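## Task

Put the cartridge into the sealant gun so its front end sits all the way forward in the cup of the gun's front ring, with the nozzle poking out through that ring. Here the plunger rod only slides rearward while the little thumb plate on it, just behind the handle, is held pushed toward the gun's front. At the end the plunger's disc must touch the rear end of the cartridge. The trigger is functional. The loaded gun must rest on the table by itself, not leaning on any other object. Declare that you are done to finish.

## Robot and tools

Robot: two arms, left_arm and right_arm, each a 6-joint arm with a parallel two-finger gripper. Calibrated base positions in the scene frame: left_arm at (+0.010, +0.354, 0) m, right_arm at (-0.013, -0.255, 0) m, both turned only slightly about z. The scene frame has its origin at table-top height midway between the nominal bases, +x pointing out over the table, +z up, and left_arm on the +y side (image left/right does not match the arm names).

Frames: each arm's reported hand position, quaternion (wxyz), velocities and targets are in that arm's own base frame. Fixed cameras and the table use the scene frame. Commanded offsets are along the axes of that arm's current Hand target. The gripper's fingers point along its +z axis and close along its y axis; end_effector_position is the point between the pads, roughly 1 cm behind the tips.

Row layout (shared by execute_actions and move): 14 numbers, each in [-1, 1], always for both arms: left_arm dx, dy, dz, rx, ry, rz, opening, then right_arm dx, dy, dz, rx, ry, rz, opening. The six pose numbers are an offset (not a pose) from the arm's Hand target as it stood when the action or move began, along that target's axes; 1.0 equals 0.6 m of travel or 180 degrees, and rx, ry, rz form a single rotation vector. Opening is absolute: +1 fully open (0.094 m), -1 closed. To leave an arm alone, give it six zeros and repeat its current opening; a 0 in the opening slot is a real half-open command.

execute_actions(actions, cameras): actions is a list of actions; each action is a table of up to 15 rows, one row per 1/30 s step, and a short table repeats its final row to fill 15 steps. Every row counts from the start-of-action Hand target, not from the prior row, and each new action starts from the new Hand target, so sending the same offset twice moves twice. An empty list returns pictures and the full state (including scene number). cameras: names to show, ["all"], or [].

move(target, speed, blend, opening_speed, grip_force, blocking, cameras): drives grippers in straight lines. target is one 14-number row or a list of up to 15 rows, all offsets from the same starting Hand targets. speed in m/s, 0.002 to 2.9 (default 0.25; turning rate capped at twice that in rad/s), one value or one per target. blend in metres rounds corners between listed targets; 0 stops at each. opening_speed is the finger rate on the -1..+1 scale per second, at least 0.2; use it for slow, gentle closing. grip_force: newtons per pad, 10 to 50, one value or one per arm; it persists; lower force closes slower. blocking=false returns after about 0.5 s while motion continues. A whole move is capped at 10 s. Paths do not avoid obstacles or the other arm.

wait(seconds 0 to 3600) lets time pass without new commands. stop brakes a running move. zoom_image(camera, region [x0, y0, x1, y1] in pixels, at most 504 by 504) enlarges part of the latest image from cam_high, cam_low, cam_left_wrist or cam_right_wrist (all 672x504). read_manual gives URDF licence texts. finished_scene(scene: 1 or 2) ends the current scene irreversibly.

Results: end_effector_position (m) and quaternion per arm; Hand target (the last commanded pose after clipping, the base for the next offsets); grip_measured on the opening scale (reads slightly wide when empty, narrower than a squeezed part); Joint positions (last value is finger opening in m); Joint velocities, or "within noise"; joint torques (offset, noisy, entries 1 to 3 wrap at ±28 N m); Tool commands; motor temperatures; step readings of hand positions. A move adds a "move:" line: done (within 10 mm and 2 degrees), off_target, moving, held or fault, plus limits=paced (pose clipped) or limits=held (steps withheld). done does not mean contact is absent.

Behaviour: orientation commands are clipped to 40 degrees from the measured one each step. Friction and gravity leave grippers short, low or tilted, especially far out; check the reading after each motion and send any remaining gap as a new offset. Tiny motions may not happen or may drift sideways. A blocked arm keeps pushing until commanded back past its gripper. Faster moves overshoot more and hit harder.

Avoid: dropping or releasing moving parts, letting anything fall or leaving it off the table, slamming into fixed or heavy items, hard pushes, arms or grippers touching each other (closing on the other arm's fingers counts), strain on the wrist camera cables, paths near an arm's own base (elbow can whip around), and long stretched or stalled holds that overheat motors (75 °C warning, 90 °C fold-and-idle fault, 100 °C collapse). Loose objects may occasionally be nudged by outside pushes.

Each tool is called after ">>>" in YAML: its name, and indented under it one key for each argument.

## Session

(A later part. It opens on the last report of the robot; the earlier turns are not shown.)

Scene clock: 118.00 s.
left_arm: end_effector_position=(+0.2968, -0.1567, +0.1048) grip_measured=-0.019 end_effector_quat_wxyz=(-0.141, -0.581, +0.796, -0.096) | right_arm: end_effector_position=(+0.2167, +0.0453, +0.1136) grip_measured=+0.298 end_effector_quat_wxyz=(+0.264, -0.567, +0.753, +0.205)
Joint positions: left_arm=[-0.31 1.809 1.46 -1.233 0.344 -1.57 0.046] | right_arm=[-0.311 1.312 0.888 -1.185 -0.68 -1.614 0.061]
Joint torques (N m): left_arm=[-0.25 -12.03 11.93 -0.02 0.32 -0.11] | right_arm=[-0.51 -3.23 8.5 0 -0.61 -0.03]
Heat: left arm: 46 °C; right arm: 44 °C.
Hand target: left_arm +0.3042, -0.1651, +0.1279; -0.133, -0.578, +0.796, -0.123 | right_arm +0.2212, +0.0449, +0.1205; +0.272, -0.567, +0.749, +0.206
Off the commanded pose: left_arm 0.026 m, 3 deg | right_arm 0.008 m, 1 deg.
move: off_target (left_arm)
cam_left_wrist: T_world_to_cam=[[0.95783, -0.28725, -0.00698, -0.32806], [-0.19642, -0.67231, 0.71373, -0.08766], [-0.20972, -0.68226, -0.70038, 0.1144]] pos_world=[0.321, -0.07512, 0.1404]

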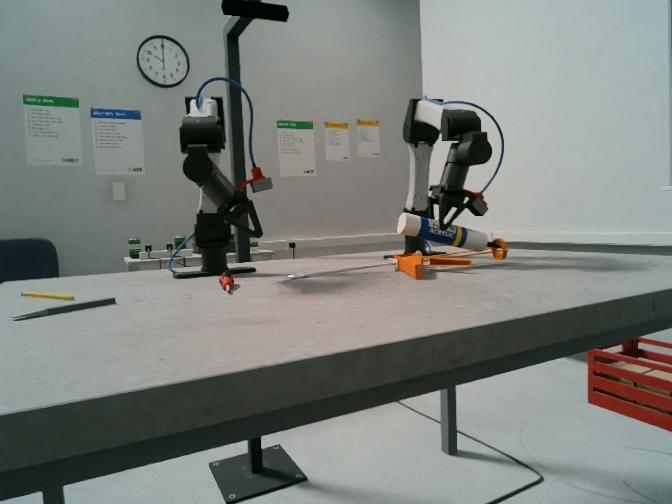

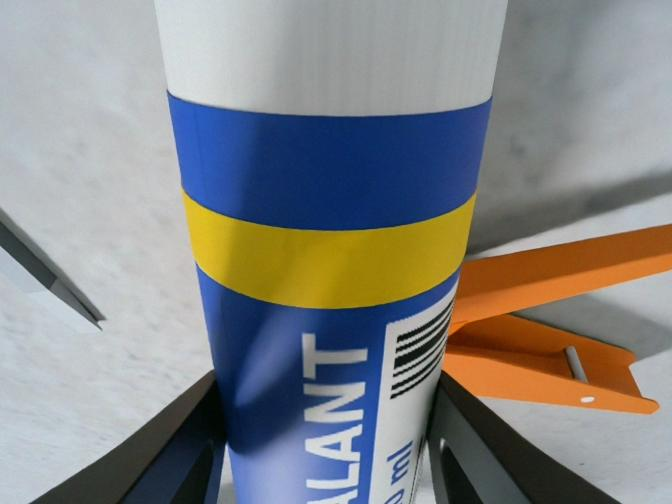

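>>> move:
  target: [-0.0335,0.0008,-0.0057,0,0,0,-0.08,0,0,0,0,0,0,0.3]
  speed: 0.08
  cameras: ["cam_low","cam_left_wrist"]

>>> zoom_image:
  camera: "cam_low"
  region: [440, 210, 540, 270]

Scene clock: 119.17 s.
left_arm: end_effector_position=(+0.3016, -0.1415, +0.1048) grip_measured=-0.019 end_effector_quat_wxyz=(-0.139, -0.586, +0.793, -0.098) | right_arm: end_effector_position=(+0.2167, +0.0453, +0.1136) grip_measured=+0.298 end_effector_quat_wxyz=(+0.264, -0.567, +0.753, +0.205)
Joint positions: left_arm=[-0.263 1.809 1.46 -1.243 0.341 -1.532 0.046] | right_arm=[-0.311 1.312 0.888 -1.185 -0.68 -1.614 0.061]
Joint torques (N m): left_arm=[0.62 -11.19 11.43 -0.02 0.36 0.16] | right_arm=[-0.47 -3.29 8.51 0.01 -0.61 -0.03]
Heat: left arm: 46 °C; right arm: 44 °C.
Hand target: left_arm +0.3099, -0.1460, +0.1240; -0.134, -0.578, +0.796, -0.123 | right_arm +0.2212, +0.0449, +0.1205; +0.272, -0.567, +0.749, +0.206
Off the commanded pose: left_arm 0.021 m, 3 deg | right_arm 0.008 m, 1 deg.
move: off_target (left_arm)
cam_left_wrist: T_world_to_cam=[[0.96106, -0.27632, -0.00448, -0.32793], [-0.19079, -0.67516, 0.71257, -0.07836], [-0.19992, -0.68396, -0.70159, 0.12261]] pos_world=[0.32472, -0.05966, 0.14039]

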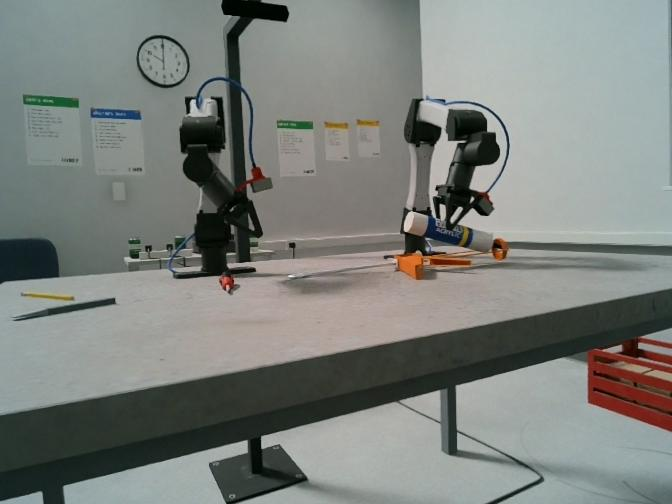

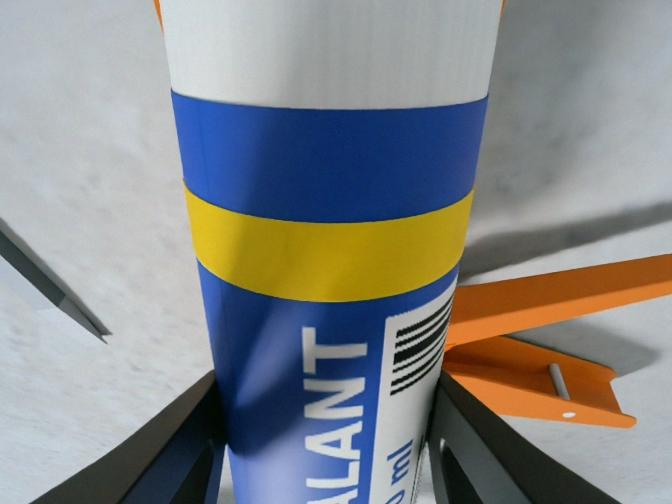

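Scaled by 5.040 from the camera's image (finer frame: 960x720).

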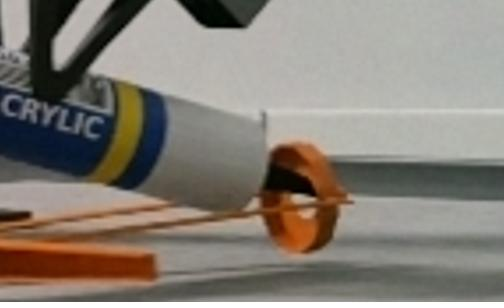

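>>> move:
  target: [-0.021,0.002,0.0428,0,-0.033,0,-0.08,0,0,0,0,0,0,0.3]
  speed: 0.08
  cameras: ["cam_low","cam_left_wrist"]

>>> zoom_image:
  camera: "cam_low"
  region: [400, 190, 540, 270]

Scene clock: 120.77 s.
left_arm: end_effector_position=(+0.3035, -0.1386, +0.0906) grip_measured=-0.019 end_effector_quat_wxyz=(-0.105, -0.586, +0.800, -0.076) | right_arm: end_effector_position=(+0.2167, +0.0453, +0.1136) grip_measured=+0.298 end_effector_quat_wxyz=(+0.264, -0.567, +0.753, +0.205)
Joint positions: left_arm=[-0.294 1.809 1.421 -1.187 0.259 -1.559 0.046] | right_arm=[-0.311 1.312 0.888 -1.185 -0.68 -1.614 0.061]
Joint torques (N m): left_arm=[-0.2 -10.84 7.2 0.51 0.13 -0.05] | right_arm=[-0.47 -3.25 8.53 0.01 -0.61 -0.03]
Heat: left arm: 46 °C; right arm: 44 °C.
Hand target: left_arm +0.3108, -0.1435, +0.0955; -0.092, -0.583, +0.802, -0.093 | right_arm +0.2212, +0.0449, +0.1205; +0.272, -0.567, +0.749, +0.206
Off the commanded pose: left_arm 0.010 m, 2 deg | right_arm 0.008 m, 1 deg.
move: done
cam_left_wrist: T_world_to_cam=[[0.95915, -0.28287, 0.00356, -0.33006], [-0.21666, -0.72647, 0.65215, -0.05982], [-0.18189, -0.62628, -0.75808, 0.12267]] pos_world=[0.32593, -0.05999, 0.13318]

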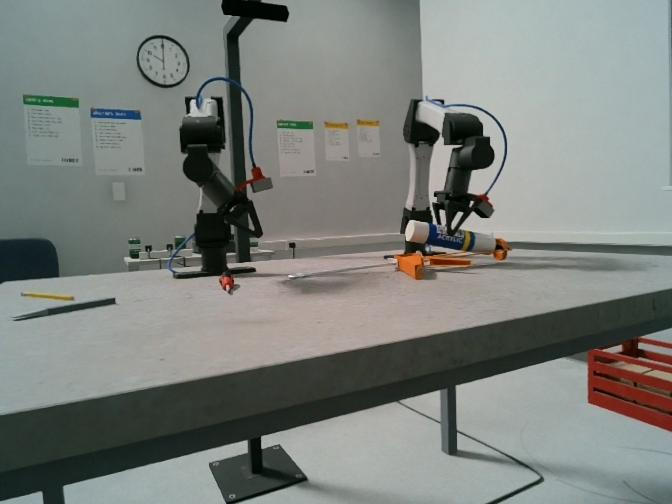

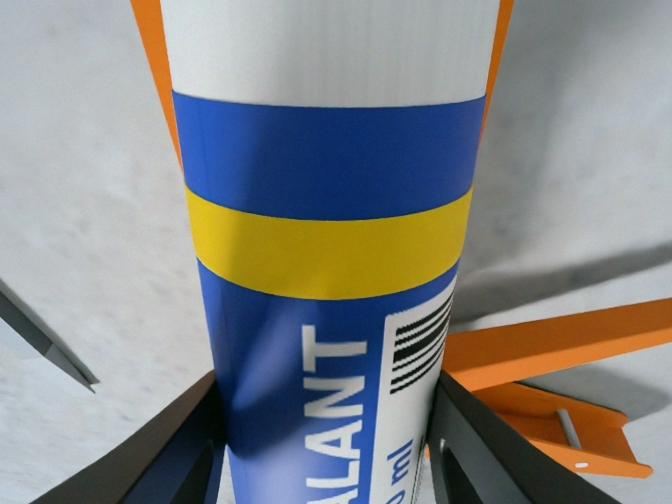

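Scaled by 3.600 from the camera's image (finer frame: 960x720).

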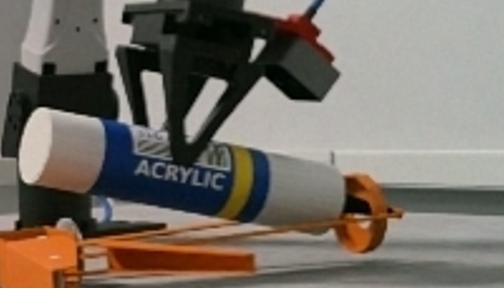

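>>> move:
  target: [-0.0263,0.0038,0.0015,0,0,0,-0.08,0,0,0,0,0,0,0.3]
  speed: 0.08
  cameras: ["cam_low","cam_left_wrist"]

>>> zoom_image:
  camera: "cam_low"
  region: [400, 190, 540, 270]

Scene clock: 122.77 s.
left_arm: end_effector_position=(+0.3071, -0.1268, +0.0854) grip_measured=-0.019 end_effector_quat_wxyz=(-0.100, -0.590, +0.798, -0.075) | right_arm: end_effector_position=(+0.2167, +0.0453, +0.1136) grip_measured=+0.298 end_effector_quat_wxyz=(+0.264, -0.567, +0.753, +0.205)
Joint positions: left_arm=[-0.261 1.809 1.401 -1.17 0.251 -1.534 0.046] | right_arm=[-0.311 1.312 0.888 -1.185 -0.68 -1.614 0.061]
Joint torques (N m): left_arm=[0.85 -10.86 7.15 0.45 0.16 0.18] | right_arm=[-0.5 -3.26 8.54 0 -0.61 -0.03]
Heat: left arm: 46 °C; right arm: 45 °C.
Hand target: left_arm +0.3133, -0.1286, +0.0905; -0.092, -0.583, +0.802, -0.093 | right_arm +0.2212, +0.0449, +0.1205; +0.272, -0.567, +0.749, +0.206
Off the commanded pose: left_arm 0.008 m, 2 deg | right_arm 0.008 m, 1 deg.
move: done
cam_left_wrist: T_world_to_cam=[[0.96177, -0.27375, 0.00778, -0.33018], [-0.21384, -0.73291, 0.64585, -0.04817], [-0.1711, -0.62282, -0.76343, 0.1244]] pos_world=[0.32854, -0.04821, 0.12865]

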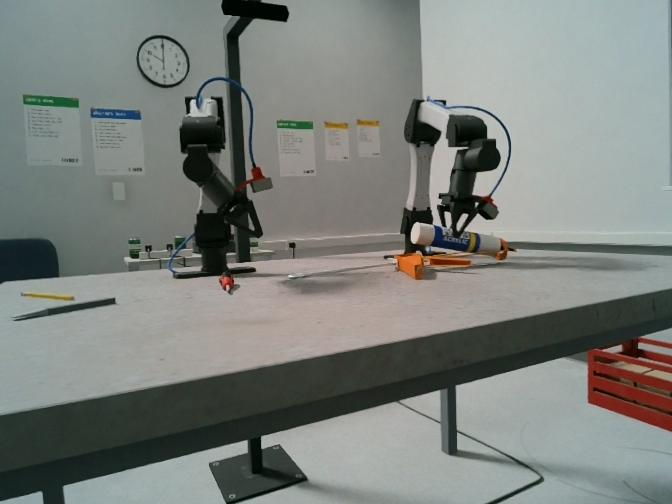

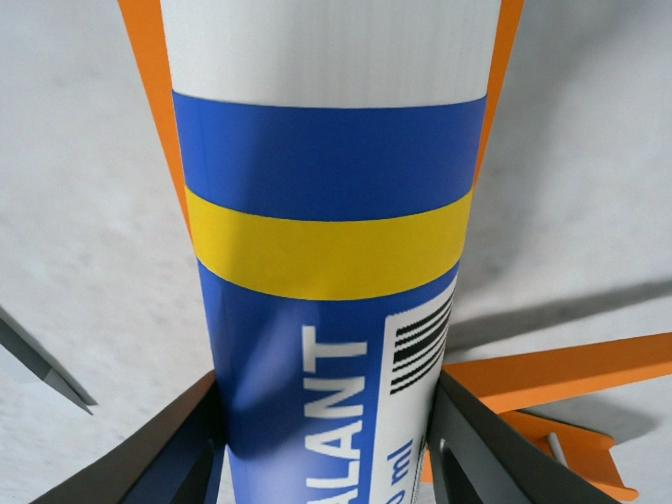

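Scaled by 3.600 from the camera's image (finer frame: 960x720).

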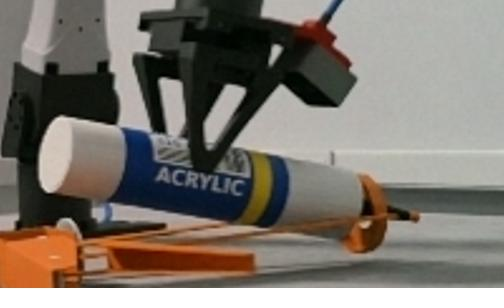

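>>> move:
  target: [-0.0257,0.0072,0,0,0,0,-0.08,0,0,0,0,0,0,0.3]
  speed: 0.08
  cameras: ["cam_low","cam_left_wrist"]

>>> zoom_image:
  camera: "cam_low"
  region: [400, 190, 540, 270]

Scene clock: 123.73 s.
left_arm: end_effector_position=(+0.3085, -0.1145, +0.0802) grip_measured=-0.019 end_effector_quat_wxyz=(-0.100, -0.586, +0.801, -0.077) | right_arm: end_effector_position=(+0.2167, +0.0453, +0.1136) grip_measured=+0.298 end_effector_quat_wxyz=(+0.264, -0.567, +0.753, +0.205)
Joint positions: left_arm=[-0.223 1.809 1.38 -1.157 0.253 -1.484 0.046] | right_arm=[-0.311 1.312 0.888 -1.185 -0.68 -1.614 0.061]
Joint torques (N m): left_arm=[1.42 -11.33 6.86 0.36 0.2 0.17] | right_arm=[-0.51 -3.25 8.54 0 -0.62 -0.03]
Heat: left arm: 46 °C; right arm: 45 °C.
Hand target: left_arm +0.3138, -0.1130, +0.0864; -0.092, -0.583, +0.802, -0.093 | right_arm +0.2212, +0.0449, +0.1205; +0.272, -0.567, +0.749, +0.206
Off the commanded pose: left_arm 0.008 m, 2 deg | right_arm 0.008 m, 1 deg.
move: done
cam_left_wrist: T_world_to_cam=[[0.9589, -0.28351, 0.01126, -0.32866], [-0.22295, -0.72834, 0.64793, -0.03236], [-0.17549, -0.62381, -0.76162, 0.1293]] pos_world=[0.33063, -0.03608, 0.12315]

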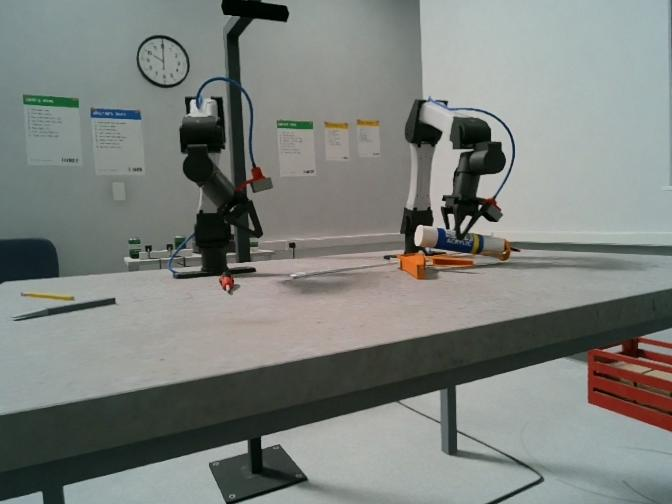

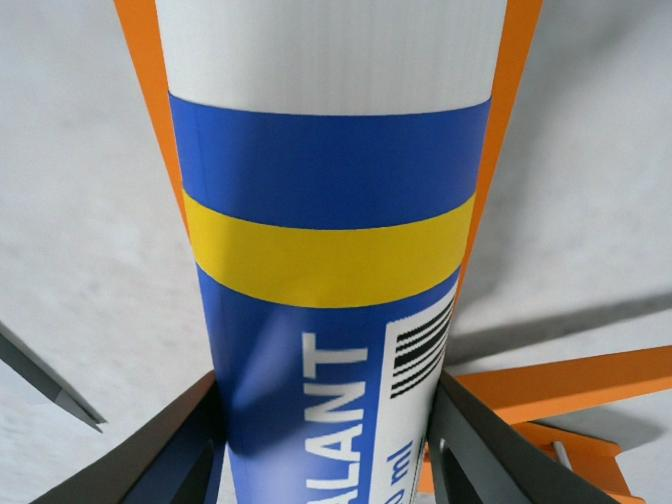

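Scaled by 3.600 from the camera's image (finer frame: 960x720).

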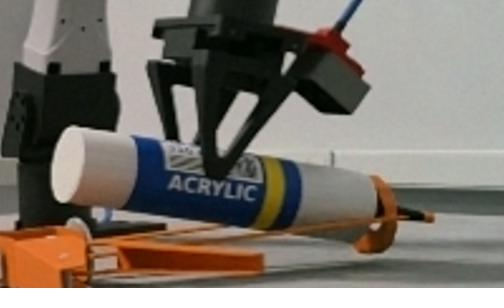

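>>> move:
  target: [-0.0187,0.0007,0.0053,0,-0.006,0,-0.08,0,0,0,0,0,0,0.3]
  speed: 0.06
  cameras: ["cam_low","cam_left_wrist"]

>>> zoom_image:
  camera: "cam_low"
  region: [400, 190, 540, 270]

Scene clock: 124.57 s.
left_arm: end_effector_position=(+0.3108, -0.1086, +0.0770) grip_measured=-0.019 end_effector_quat_wxyz=(-0.098, -0.584, +0.802, -0.080) | right_arm: end_effector_position=(+0.2167, +0.0453, +0.1136) grip_measured=+0.298 end_effector_quat_wxyz=(+0.264, -0.567, +0.753, +0.205)
Joint positions: left_arm=[-0.204 1.809 1.367 -1.142 0.253 -1.461 0.046] | right_arm=[-0.311 1.312 0.888 -1.185 -0.68 -1.614 0.061]
Joint torques (N m): left_arm=[1.44 -10.77 6.84 0.37 -0.02 0.17] | right_arm=[-0.47 -3.29 8.53 0 -0.61 -0.03]
Heat: left arm: 46 °C; right arm: 45 °C.
Hand target: left_arm +0.3167, -0.1034, +0.0804; -0.085, -0.584, +0.802, -0.087 | right_arm +0.2212, +0.0449, +0.1205; +0.272, -0.567, +0.749, +0.206
Off the commanded pose: left_arm 0.009 m, 2 deg | right_arm 0.008 m, 1 deg.
move: done
cam_left_wrist: T_world_to_cam=[[0.95787, -0.28649, 0.02002, -0.32976], [-0.23075, -0.72626, 0.64754, -0.02286], [-0.17097, -0.62488, -0.76177, 0.12946]] pos_world=[0.33273, -0.03018, 0.12002]

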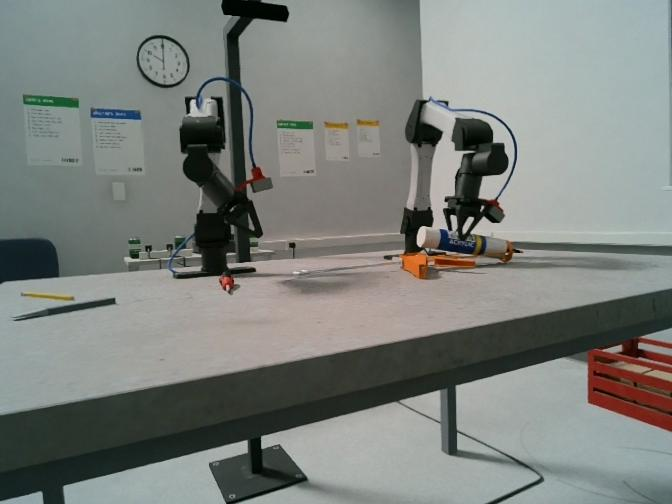

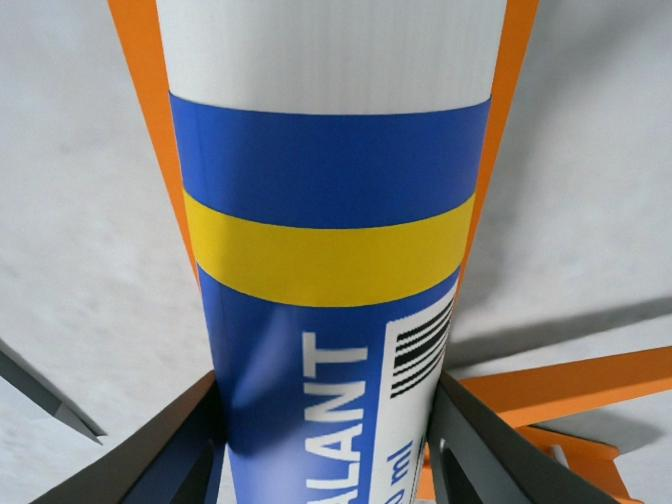

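Scaled by 3.600 from the camera's image (finer frame: 960x720).

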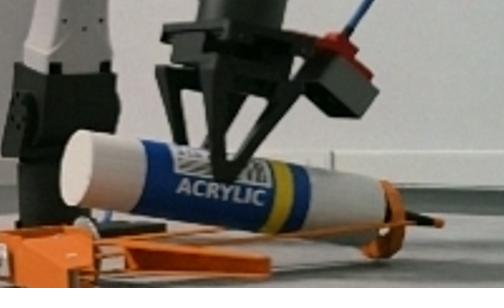

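>>> move:
  target: [-0.009,0,0.012,0,-0.014,0,-0.08,0,0,0,0,0,0,0.3]
  speed: 0.06
  cameras: ["cam_low","cam_left_wrist"]

>>> zoom_image:
  camera: "cam_low"
  region: [400, 190, 540, 270]

Scene clock: 125.83 s.
left_arm: end_effector_position=(+0.3131, -0.1016, +0.0697) grip_measured=-0.019 end_effector_quat_wxyz=(-0.079, -0.585, +0.804, -0.069) | right_arm: end_effector_position=(+0.2167, +0.0453, +0.1136) grip_measured=+0.298 end_effector_quat_wxyz=(+0.264, -0.567, +0.753, +0.205)
Joint positions: left_arm=[-0.204 1.809 1.345 -1.111 0.209 -1.461 0.046] | right_arm=[-0.311 1.312 0.888 -1.185 -0.68 -1.614 0.061]
Joint torques (N m): left_arm=[0.54 -10.41 6.72 0.45 -0.01 0.01] | right_arm=[-0.53 -3.28 8.51 0.01 -0.61 -0.03]
Heat: left arm: 46 °C; right arm: 45 °C.
Hand target: left_arm +0.3181, -0.1002, +0.0721; -0.067, -0.586, +0.804, -0.075 | right_arm +0.2212, +0.0449, +0.1205; +0.272, -0.567, +0.749, +0.206
Off the commanded pose: left_arm 0.006 m, 2 deg | right_arm 0.008 m, 1 deg.
move: done
cam_left_wrist: T_world_to_cam=[[0.95739, -0.28774, 0.02459, -0.33014], [-0.24175, -0.75196, 0.61328, -0.00926], [-0.15797, -0.5931, -0.78948, 0.12985]] pos_world=[0.33435, -0.02494, 0.11631]

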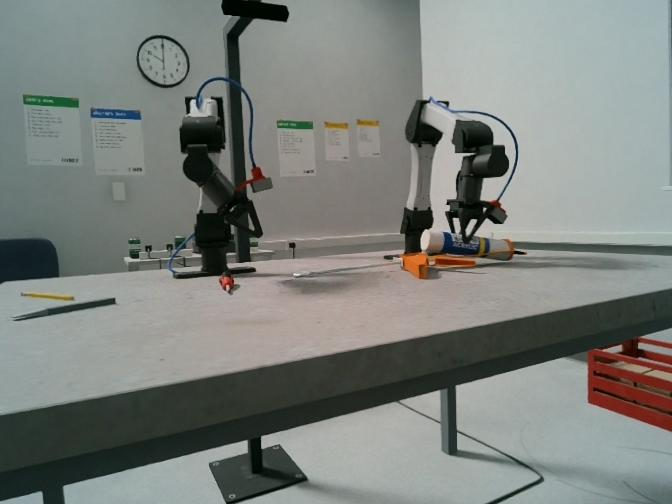

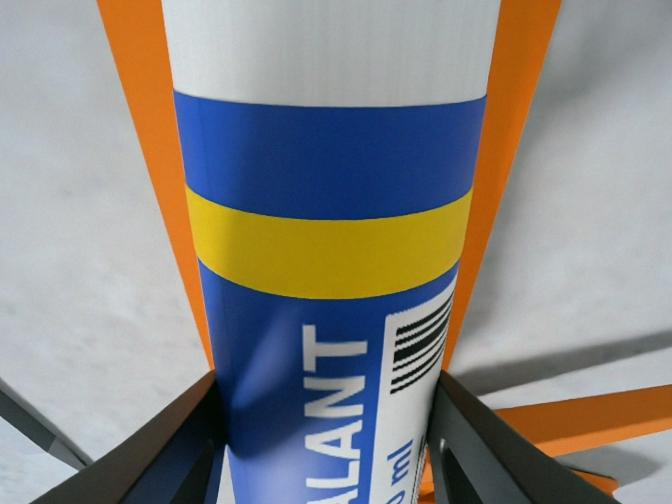

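Scaled by 3.600 from the camera's image (finer frame: 960x720).

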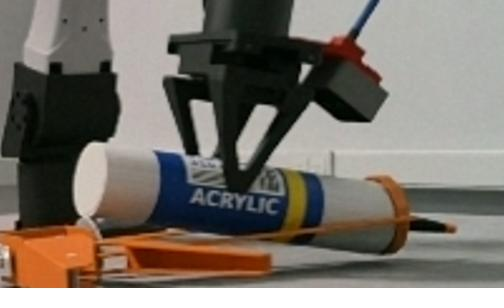

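>>> zoom_image:
  camera: "cam_low"
  region: [410, 220, 450, 260]

>>> move:
  target: [-0.007,0,0.0115,0,-0.016,0,-0.08,0,0,0,0,0,0,0.3]
  speed: 0.06
  cameras: ["cam_low","cam_left_wrist"]

>>> zoom_image:
  camera: "cam_low"
  region: [400, 190, 540, 270]

Scaled by 12.600 from the camera's image (finer frame: 960x720).

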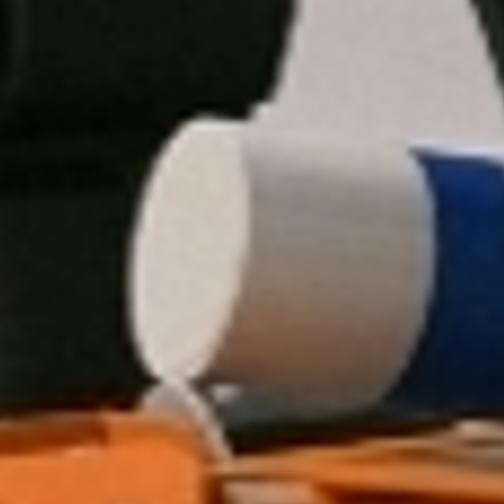

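Scene clock: 126.80 s.
left_arm: end_effector_position=(+0.3140, -0.0995, +0.0661) grip_measured=-0.019 end_effector_quat_wxyz=(-0.068, -0.586, +0.805, -0.061) | right_arm: end_effector_position=(+0.2167, +0.0453, +0.1136) grip_measured=+0.298 end_effector_quat_wxyz=(+0.264, -0.567, +0.753, +0.205)
Joint positions: left_arm=[-0.211 1.809 1.334 -1.094 0.183 -1.468 0.046] | right_arm=[-0.311 1.312 0.888 -1.185 -0.68 -1.614 0.061]
Joint torques (N m): left_arm=[-0.28 -10.11 5.71 0.6 -0.28 -0.12] | right_arm=[-0.49 -3.26 8.53 0.01 -0.62 -0.04]
Heat: left arm: 46 °C; right arm: 45 °C.
Hand target: left_arm +0.3191, -0.0976, +0.0645; -0.047, -0.588, +0.806, -0.060 | right_arm +0.2212, +0.0449, +0.1205; +0.272, -0.567, +0.749, +0.206
Off the commanded pose: left_arm 0.006 m, 2 deg | right_arm 0.008 m, 1 deg.
move: done
cam_left_wrist: T_world_to_cam=[[0.9572, -0.2882, 0.02667, -0.33051], [-0.24743, -0.76699, 0.59203, -0.0035], [-0.15017, -0.57329, -0.80547, 0.12894]] pos_world=[0.33486, -0.02402, 0.11475]

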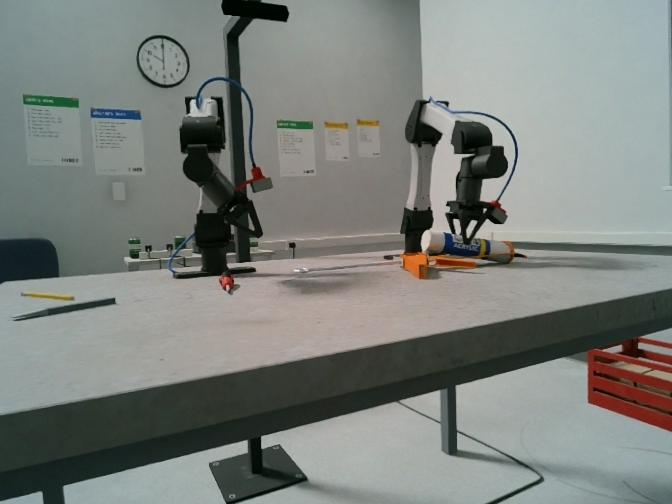

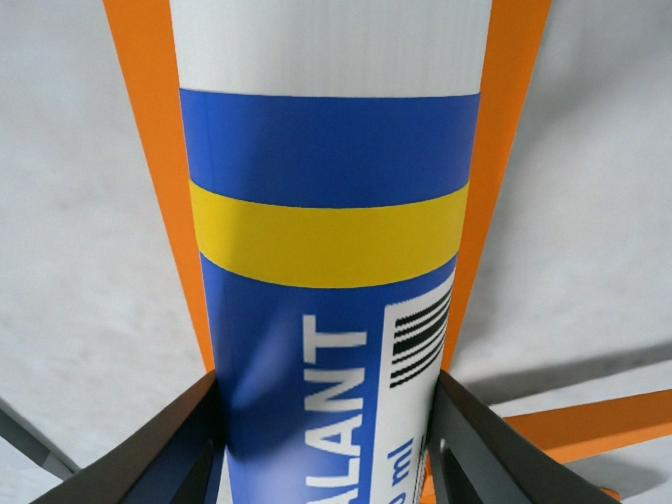

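Scaled by 3.600 from the camera's image (finer frame: 960x720).

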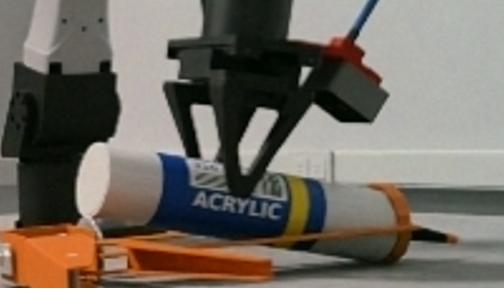

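>>> zoom_image:
  camera: "cam_low"
  region: [405, 220, 445, 260]

>>> zoom_image:
  camera: "cam_low"
  region: [480, 230, 530, 270]

Scaled by 12.600 from the camera's image (finer frame: 960x720).

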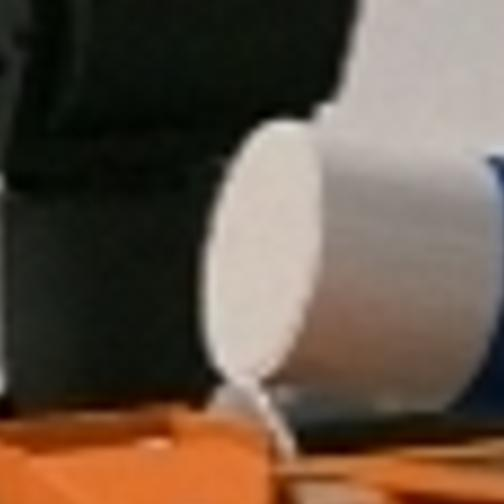

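Scaled by 10.080 from the camera's image (finer frame: 960x720).

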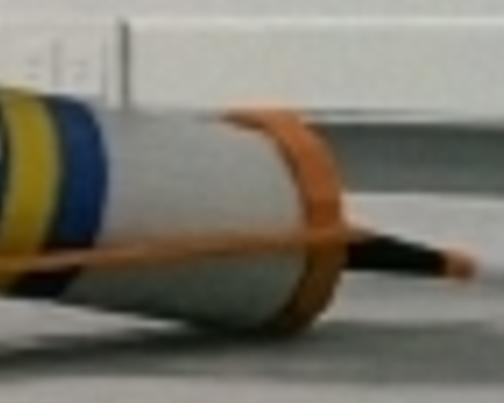

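>>> move:
  target: [0,0,0,0,0,0,-0.08,-0.0128,0,0.09,0,0,0,0.3]
  speed: 0.2
  cameras: ["cam_right_wrist","cam_high"]

Scene clock: 128.63 s.
left_arm: end_effector_position=(+0.3141, -0.0994, +0.0661) grip_measured=-0.019 end_effector_quat_wxyz=(-0.067, -0.586, +0.805, -0.061) | right_arm: end_effector_position=(+0.2306, +0.0827, +0.0864) grip_measured=+0.298 end_effector_quat_wxyz=(+0.271, -0.568, +0.749, +0.206)
Joint positions: left_arm=[-0.211 1.809 1.334 -1.094 0.183 -1.468 0.046] | right_arm=[-0.122 1.312 0.769 -0.905 -0.685 -1.376 0.061]
Joint torques (N m): left_arm=[-0.31 -10.3 5.63 0.61 -0.24 -0.12] | right_arm=[0.46 -3.69 5.67 0.63 -0.45 0.16]
Heat: left arm: 46 °C; right arm: 45 °C.
Hand target: left_arm +0.3191, -0.0976, +0.0645; -0.047, -0.588, +0.806, -0.060 | right_arm +0.2321, +0.0840, +0.0840; +0.272, -0.568, +0.749, +0.207
Off the commanded pose: left_arm 0.006 m, 2 deg | right_arm 0.003 m, 0 deg.
move: done
cam_right_wrist: T_world_to_cam=[[0.95409, -0.29948, -0.00517, -0.19417], [-0.28809, -0.91282, -0.28941, 0.20579], [0.08195, 0.27761, -0.95719, 0.13128]] pos_world=[0.23378, 0.09326, 0.18421]
Images, in order (width x height): cam_high 672x504, cam_right_wrist 672x504.

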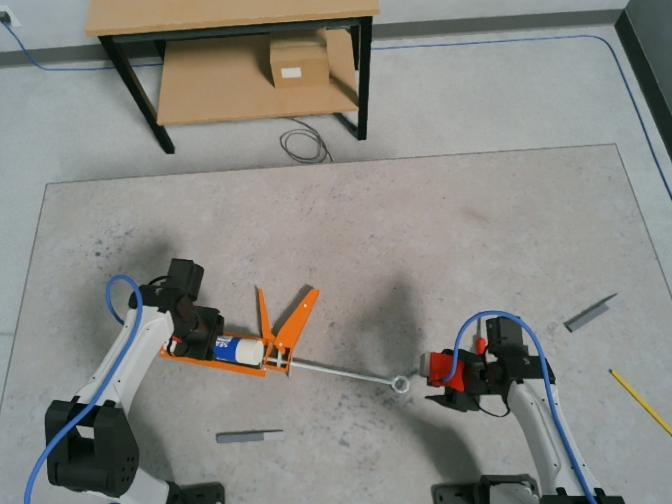

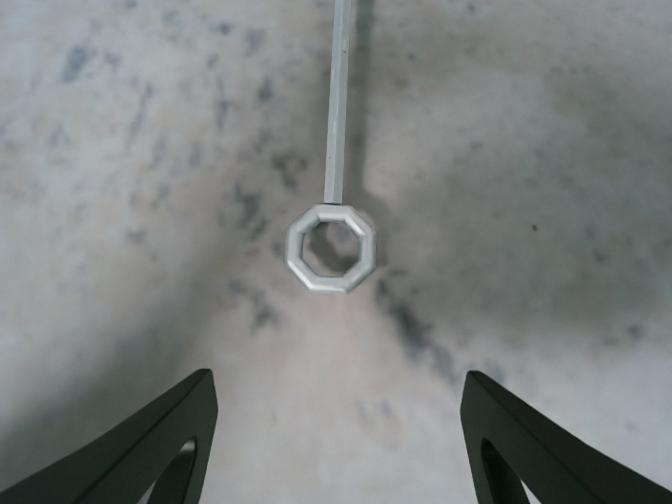

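>>> move:
  target: [0,0,0,0,0,0,-0.08,-0.0065,0.0055,0.1263,0,0,0,0.3]
  speed: 0.15
  cameras: ["cam_right_wrist"]

Scene clock: 130.50 s.
left_arm: end_effector_position=(+0.3149, -0.0987, +0.0659) grip_measured=-0.019 end_effector_quat_wxyz=(-0.065, -0.586, +0.806, -0.061) | right_arm: end_effector_position=(+0.2421, +0.1336, +0.0317) grip_measured=+0.298 end_effector_quat_wxyz=(+0.272, -0.569, +0.748, +0.207)
Joint positions: left_arm=[-0.211 1.809 1.334 -1.091 0.178 -1.468 0.046] | right_arm=[0.121 1.422 0.598 -0.437 -0.637 -1.077 0.061]
Joint torques (N m): left_arm=[-0.36 -10.15 5.65 0.58 -0.19 -0.12] | right_arm=[0.46 -4.01 5.27 0.96 -0.33 0.18]
Heat: left arm: 46 °C; right arm: 44 °C.
Hand target: left_arm +0.3191, -0.0976, +0.0645; -0.047, -0.588, +0.806, -0.060 | right_arm +0.2429, +0.1347, +0.0285; +0.272, -0.568, +0.749, +0.207
Off the commanded pose: left_arm 0.005 m, 2 deg | right_arm 0.003 m, 0 deg.
move: done
cam_right_wrist: T_world_to_cam=[[0.95464, -0.2977, -0.00535, -0.19058], [-0.28609, -0.91215, -0.29348, 0.23927], [0.08249, 0.2817, -0.95595, 0.06308]] pos_world=[0.24519, 0.14374, 0.1295]

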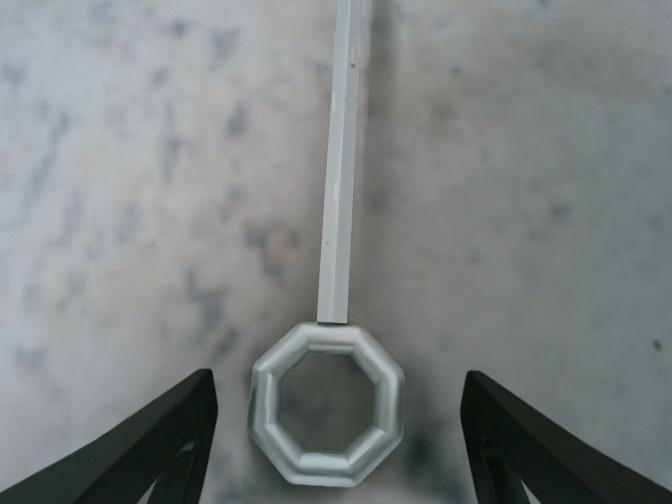

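>>> move:
  target:
    - [0,0,0,0,0,0,-0.08,0,0.005,0,0,0,0,0.3]
    - [0,0,0,0,0,0,-0.08,0,0.005,0,0,0,0,-0.5]
  speed: 0.05
  opening_speed: 1.2
  cameras: ["cam_right_wrist"]

Scene clock: 132.03 s.
left_arm: end_effector_position=(+0.3149, -0.0987, +0.0659) grip_measured=-0.019 end_effector_quat_wxyz=(-0.065, -0.586, +0.806, -0.061) | right_arm: end_effector_position=(+0.2382, +0.1342, +0.0285) grip_measured=-0.233 end_effector_quat_wxyz=(+0.267, -0.566, +0.751, +0.210)
Joint positions: left_arm=[-0.211 1.809 1.334 -1.091 0.178 -1.468 0.046] | right_arm=[0.126 1.422 0.586 -0.434 -0.634 -1.066 0.036]
Joint torques (N m): left_arm=[-0.28 -10.17 5.63 0.59 -0.2 -0.11] | right_arm=[0.47 -5.22 5.27 0.96 -0.33 0.13]
Heat: left arm: 46 °C; right arm: 44 °C.
Hand target: left_arm +0.3191, -0.0976, +0.0645; -0.047, -0.588, +0.806, -0.060 | right_arm +0.2400, +0.1354, +0.0284; +0.272, -0.568, +0.749, +0.206
Off the commanded pose: left_arm 0.005 m, 2 deg | right_arm 0.002 m, 1 deg.
move: done
cam_right_wrist: T_world_to_cam=[[0.95349, -0.30085, -0.01867, -0.18562], [-0.29328, -0.91162, -0.28798, 0.23924], [0.06962, 0.28006, -0.95746, 0.06358]] pos_world=[0.24272, 0.14445, 0.1263]

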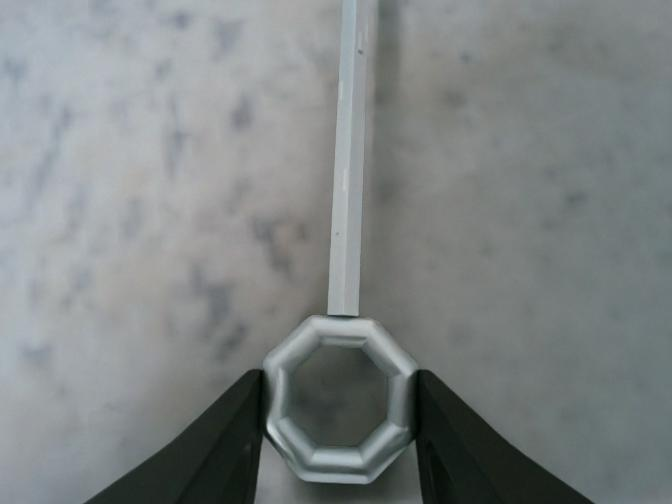

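>>> move:
  target: [-0.0092,0,-0.0065,0,0,0,-0.08,0.0128,0,-0.0107,0,0,0,-0.5]
  speed: 0.05
  cameras: ["cam_low"]

>>> zoom_image:
  camera: "cam_low"
  region: [400, 190, 540, 270]

>>> zoom_image:
  camera: "cam_low"
  region: [405, 220, 445, 260]

Scene clock: 132.83 s.
left_arm: end_effector_position=(+0.3148, -0.0993, +0.0661) grip_measured=-0.019 end_effector_quat_wxyz=(-0.066, -0.586, +0.805, -0.062) | right_arm: end_effector_position=(+0.2390, +0.1303, +0.0285) grip_measured=-0.233 end_effector_quat_wxyz=(+0.271, -0.563, +0.751, +0.212)
Joint positions: left_arm=[-0.211 1.809 1.334 -1.091 0.181 -1.468 0.046] | right_arm=[0.103 1.422 0.582 -0.434 -0.647 -1.083 0.036]
Joint torques (N m): left_arm=[1.18 -10.22 6.64 0.45 -0.25 0.09] | right_arm=[-1.28 -6 5.26 0.62 -0.33 -0.21]
Heat: left arm: 46 °C; right arm: 44 °C.
Hand target: left_arm +0.3208, -0.0919, +0.0675; -0.047, -0.588, +0.806, -0.060 | right_arm +0.2373, +0.1258, +0.0284; +0.272, -0.568, +0.749, +0.206
Off the commanded pose: left_arm 0.010 m, 2 deg | right_arm 0.005 m, 1 deg.
move: done

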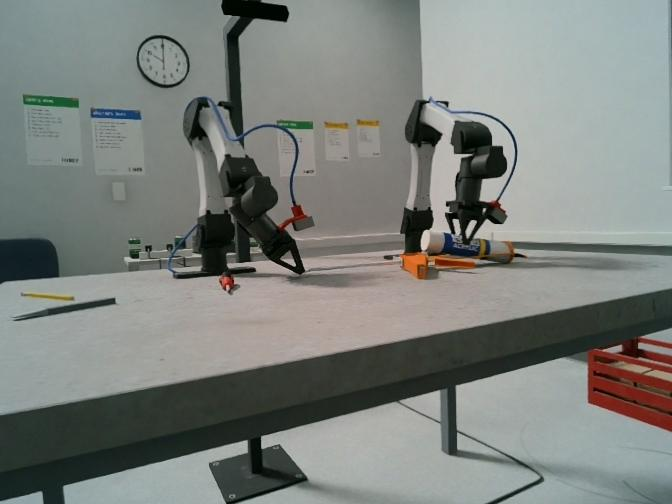

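Scaled by 3.600 from the camera's image (finer frame: 960x720).

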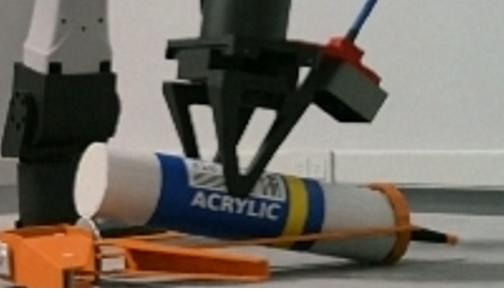

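Scaled by 12.600 from the camera's image (finer frame: 960x720).

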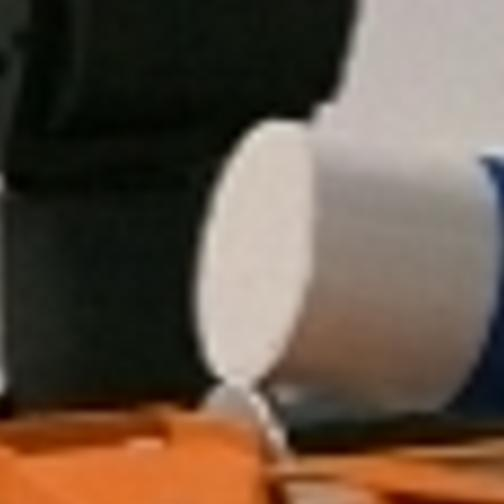

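>>> move:
  target: [-0.0092,0,-0.001,0,0,0,-0.08,0.0128,0,-0.0107,0,0,0,-0.5]
  speed: 0.05
  cameras: ["cam_low"]

>>> zoom_image:
  camera: "cam_low"
  region: [405, 220, 445, 260]

>>> zoom_image:
  camera: "cam_low"
  region: [480, 230, 530, 270]

Scene clock: 134.33 s.
left_arm: end_effector_position=(+0.3136, -0.1048, +0.0672) grip_measured=-0.019 end_effector_quat_wxyz=(-0.078, -0.583, +0.805, -0.073) | right_arm: end_effector_position=(+0.2378, +0.1233, +0.0287) grip_measured=-0.233 end_effector_quat_wxyz=(+0.277, -0.563, +0.749, +0.216)
Joint positions: left_arm=[-0.211 1.809 1.334 -1.091 0.214 -1.465 0.046] | right_arm=[0.062 1.422 0.577 -0.453 -0.672 -1.131 0.036]
Joint torques (N m): left_arm=[2.51 -9.94 7.1 0.37 -0.55 0.18] | right_arm=[-1.52 -6.57 5.41 0.41 -0.21 -0.24]
Heat: left arm: 46 °C; right arm: 44 °C.
Hand target: left_arm +0.3225, -0.0866, +0.0673; -0.047, -0.588, +0.806, -0.060 | right_arm +0.2346, +0.1162, +0.0284; +0.272, -0.568, +0.749, +0.207
Off the commanded pose: left_arm 0.020 m, 4 deg | right_arm 0.008 m, 1 deg.
move: off_target (left_arm)

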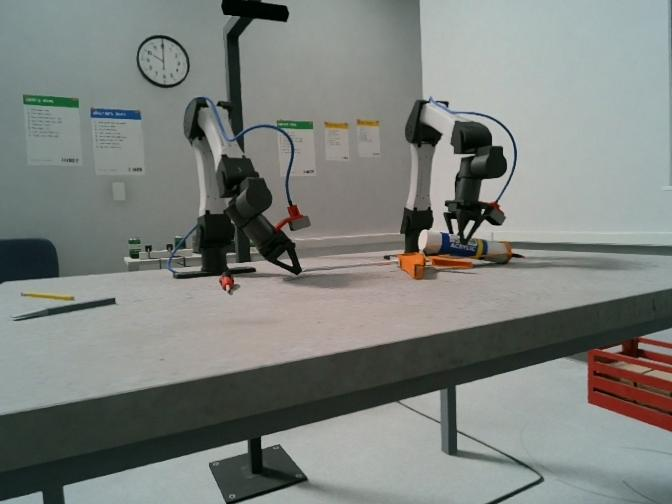

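Scaled by 12.600 from the camera's image (finer frame: 960x720).

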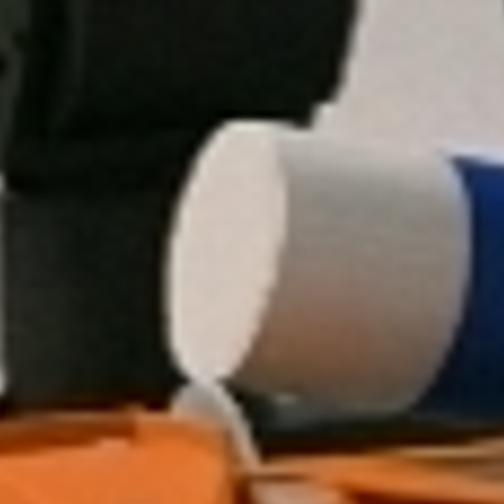

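Scaled by 10.080 from the camera's image (finer frame: 960x720).

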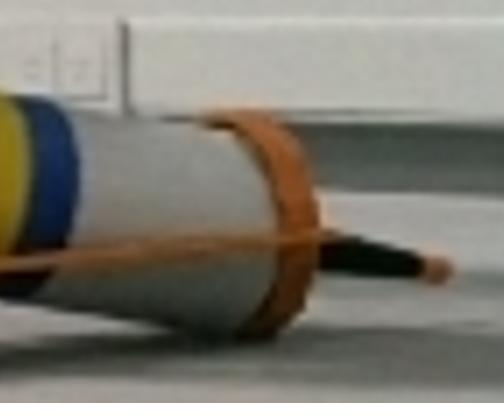

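>>> move:
  target:
    - [0.1467,0.0007,-0.0235,0,0.022,0,-0.08,-0.0128,0,0.0107,0,0,0,-0.5]
    - [0.1685,-0.0055,-0.1717,0,0.022,0,-0.08,-0.0128,0,0.0107,0,0,0,-0.5]
    - [-0.0052,0.1583,-0.1638,-0.0128,-0.047,0,-0.08,-0.0128,0,0.0107,0,0,0,-0.5]
  speed: 0.18
  blend: 0.015
  cameras: ["cam_low","cam_high","cam_left_wrist"]

Scene clock: 138.17 s.
left_arm: end_effector_position=(+0.2362, -0.0452, +0.1506) grip_measured=-0.036 end_effector_quat_wxyz=(-0.015, -0.590, +0.807, +0.007) | right_arm: end_effector_position=(+0.2363, +0.1243, +0.0261) grip_measured=-0.233 end_effector_quat_wxyz=(+0.268, -0.566, +0.751, +0.209)
Joint positions: left_arm=[-0.18 1.483 1.33 -1.448 0.012 -1.443 0.045] | right_arm=[0.081 1.422 0.577 -0.454 -0.647 -1.12 0.036]
Joint torques (N m): left_arm=[1.07 -10.09 6.84 0.11 -0.22 0.08] | right_arm=[0.59 -5.97 5.67 0.75 -0.36 0.14]
Heat: left arm: 46 °C; right arm: 43 °C.
Hand target: left_arm +0.2336, -0.0401, +0.1602; +0.001, -0.590, +0.808, +0.000 | right_arm +0.2374, +0.1257, +0.0284; +0.272, -0.568, +0.749, +0.206
Off the commanded pose: left_arm 0.011 m, 2 deg | right_arm 0.003 m, 1 deg.
move: off_target (left_arm)
cam_left_wrist: T_world_to_cam=[[0.95803, -0.28607, -0.01878, -0.23586], [-0.24733, -0.85787, 0.45042, -0.01396], [-0.14496, -0.42687, -0.89262, 0.23498]] pos_world=[0.25656, 0.02086, 0.2116]
Images, in order (width x height): cam_high 672x504, cam_low 672x504, cam_left_wrist 672x504.

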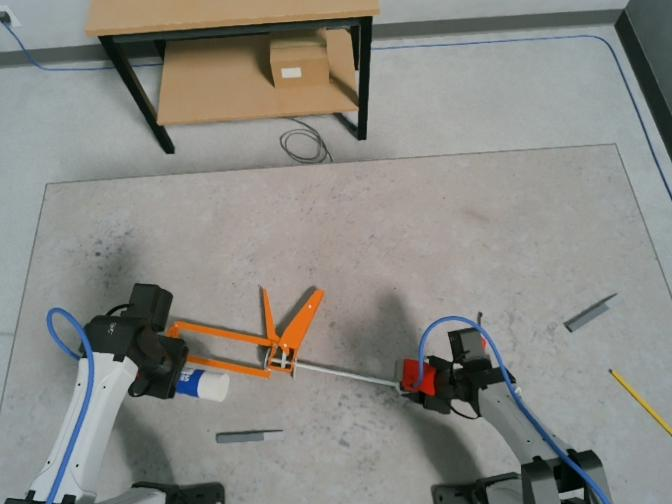

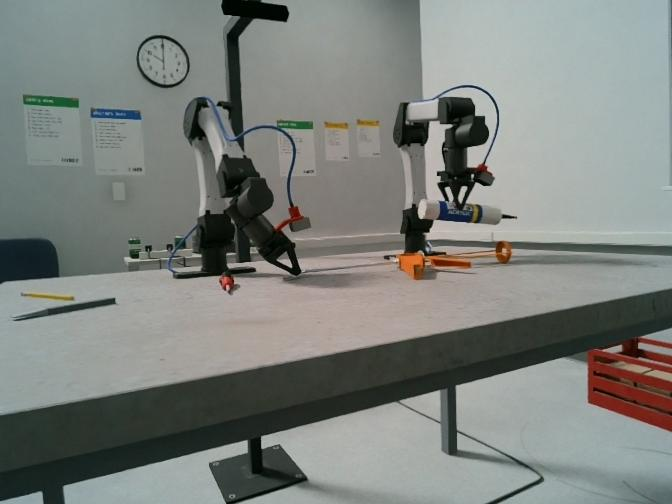

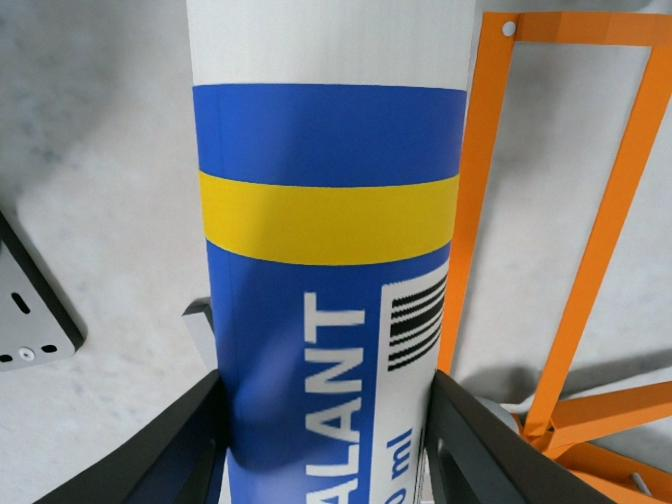

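>>> move:
  target: [0,0,0.2,0,0,0,-0.08,0,0,0,0,0,0,-0.5]
  speed: 0.12
  cameras: ["cam_low"]

>>> zoom_image:
  camera: "cam_low"
  region: [380, 190, 540, 280]

Scene clock: 139.77 s.
left_arm: end_effector_position=(+0.2212, -0.0421, +0.0464) grip_measured=-0.074 end_effector_quat_wxyz=(-0.020, -0.590, +0.807, +0.013) | right_arm: end_effector_position=(+0.2363, +0.1243, +0.0261) grip_measured=-0.233 end_effector_quat_wxyz=(+0.268, -0.566, +0.751, +0.209)
Joint positions: left_arm=[-0.18 1.488 0.915 -1.043 0.011 -1.442 0.043] | right_arm=[0.081 1.422 0.577 -0.454 -0.647 -1.12 0.036]
Joint torques (N m): left_arm=[1.18 -5.01 4.96 0.95 -0.16 0.11] | right_arm=[0.55 -5.94 5.64 0.75 -0.36 0.14]
Heat: left arm: 46 °C; right arm: 43 °C.
Hand target: left_arm +0.2338, -0.0399, +0.0401; +0.001, -0.590, +0.808, +0.000 | right_arm +0.2374, +0.1257, +0.0284; +0.272, -0.568, +0.749, +0.206
Off the commanded pose: left_arm 0.014 m, 3 deg | right_arm 0.003 m, 1 deg.
move: off_target (left_arm)

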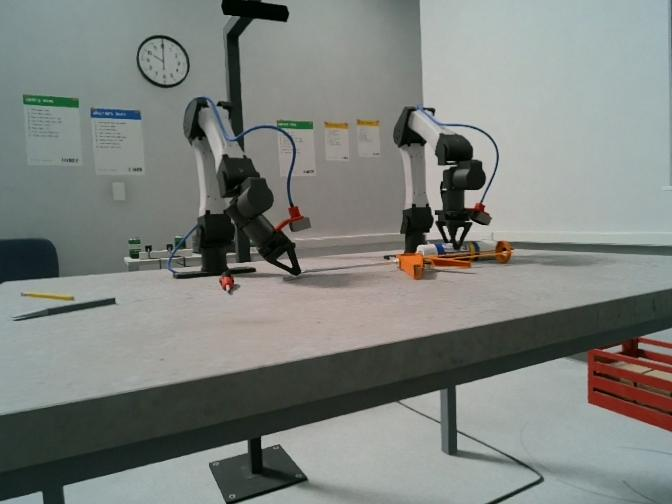

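Scaled by 3.150 from the camera's image (finer frame: 960x720).

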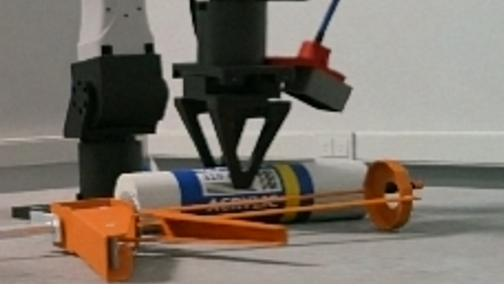

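>>> move:
  target: [0,0,0,0,0,0,0.35,0,0,0,0,0,0,-0.5]
  opening_speed: 0.6

Scene clock: 140.80 s.
left_arm: end_effector_position=(+0.2325, -0.0442, +0.0449) grip_measured=+0.348 end_effector_quat_wxyz=(-0.003, -0.590, +0.808, -0.005) | right_arm: end_effector_position=(+0.2363, +0.1243, +0.0261) grip_measured=-0.233 end_effector_quat_wxyz=(+0.268, -0.566, +0.751, +0.209)
Joint positions: left_arm=[-0.18 1.488 0.909 -0.99 0.011 -1.441 0.063] | right_arm=[0.081 1.422 0.577 -0.454 -0.647 -1.12 0.036]
Joint torques (N m): left_arm=[1.22 -4.82 5.41 0.51 -0.16 0.12] | right_arm=[0.55 -5.94 5.68 0.75 -0.36 0.15]
Heat: left arm: 46 °C; right arm: 43 °C.
Hand target: left_arm +0.2338, -0.0399, +0.0401; +0.001, -0.590, +0.808, +0.000 | right_arm +0.2374, +0.1257, +0.0284; +0.272, -0.568, +0.749, +0.206
Off the commanded pose: left_arm 0.007 m, 1 deg | right_arm 0.003 m, 1 deg.
move: done


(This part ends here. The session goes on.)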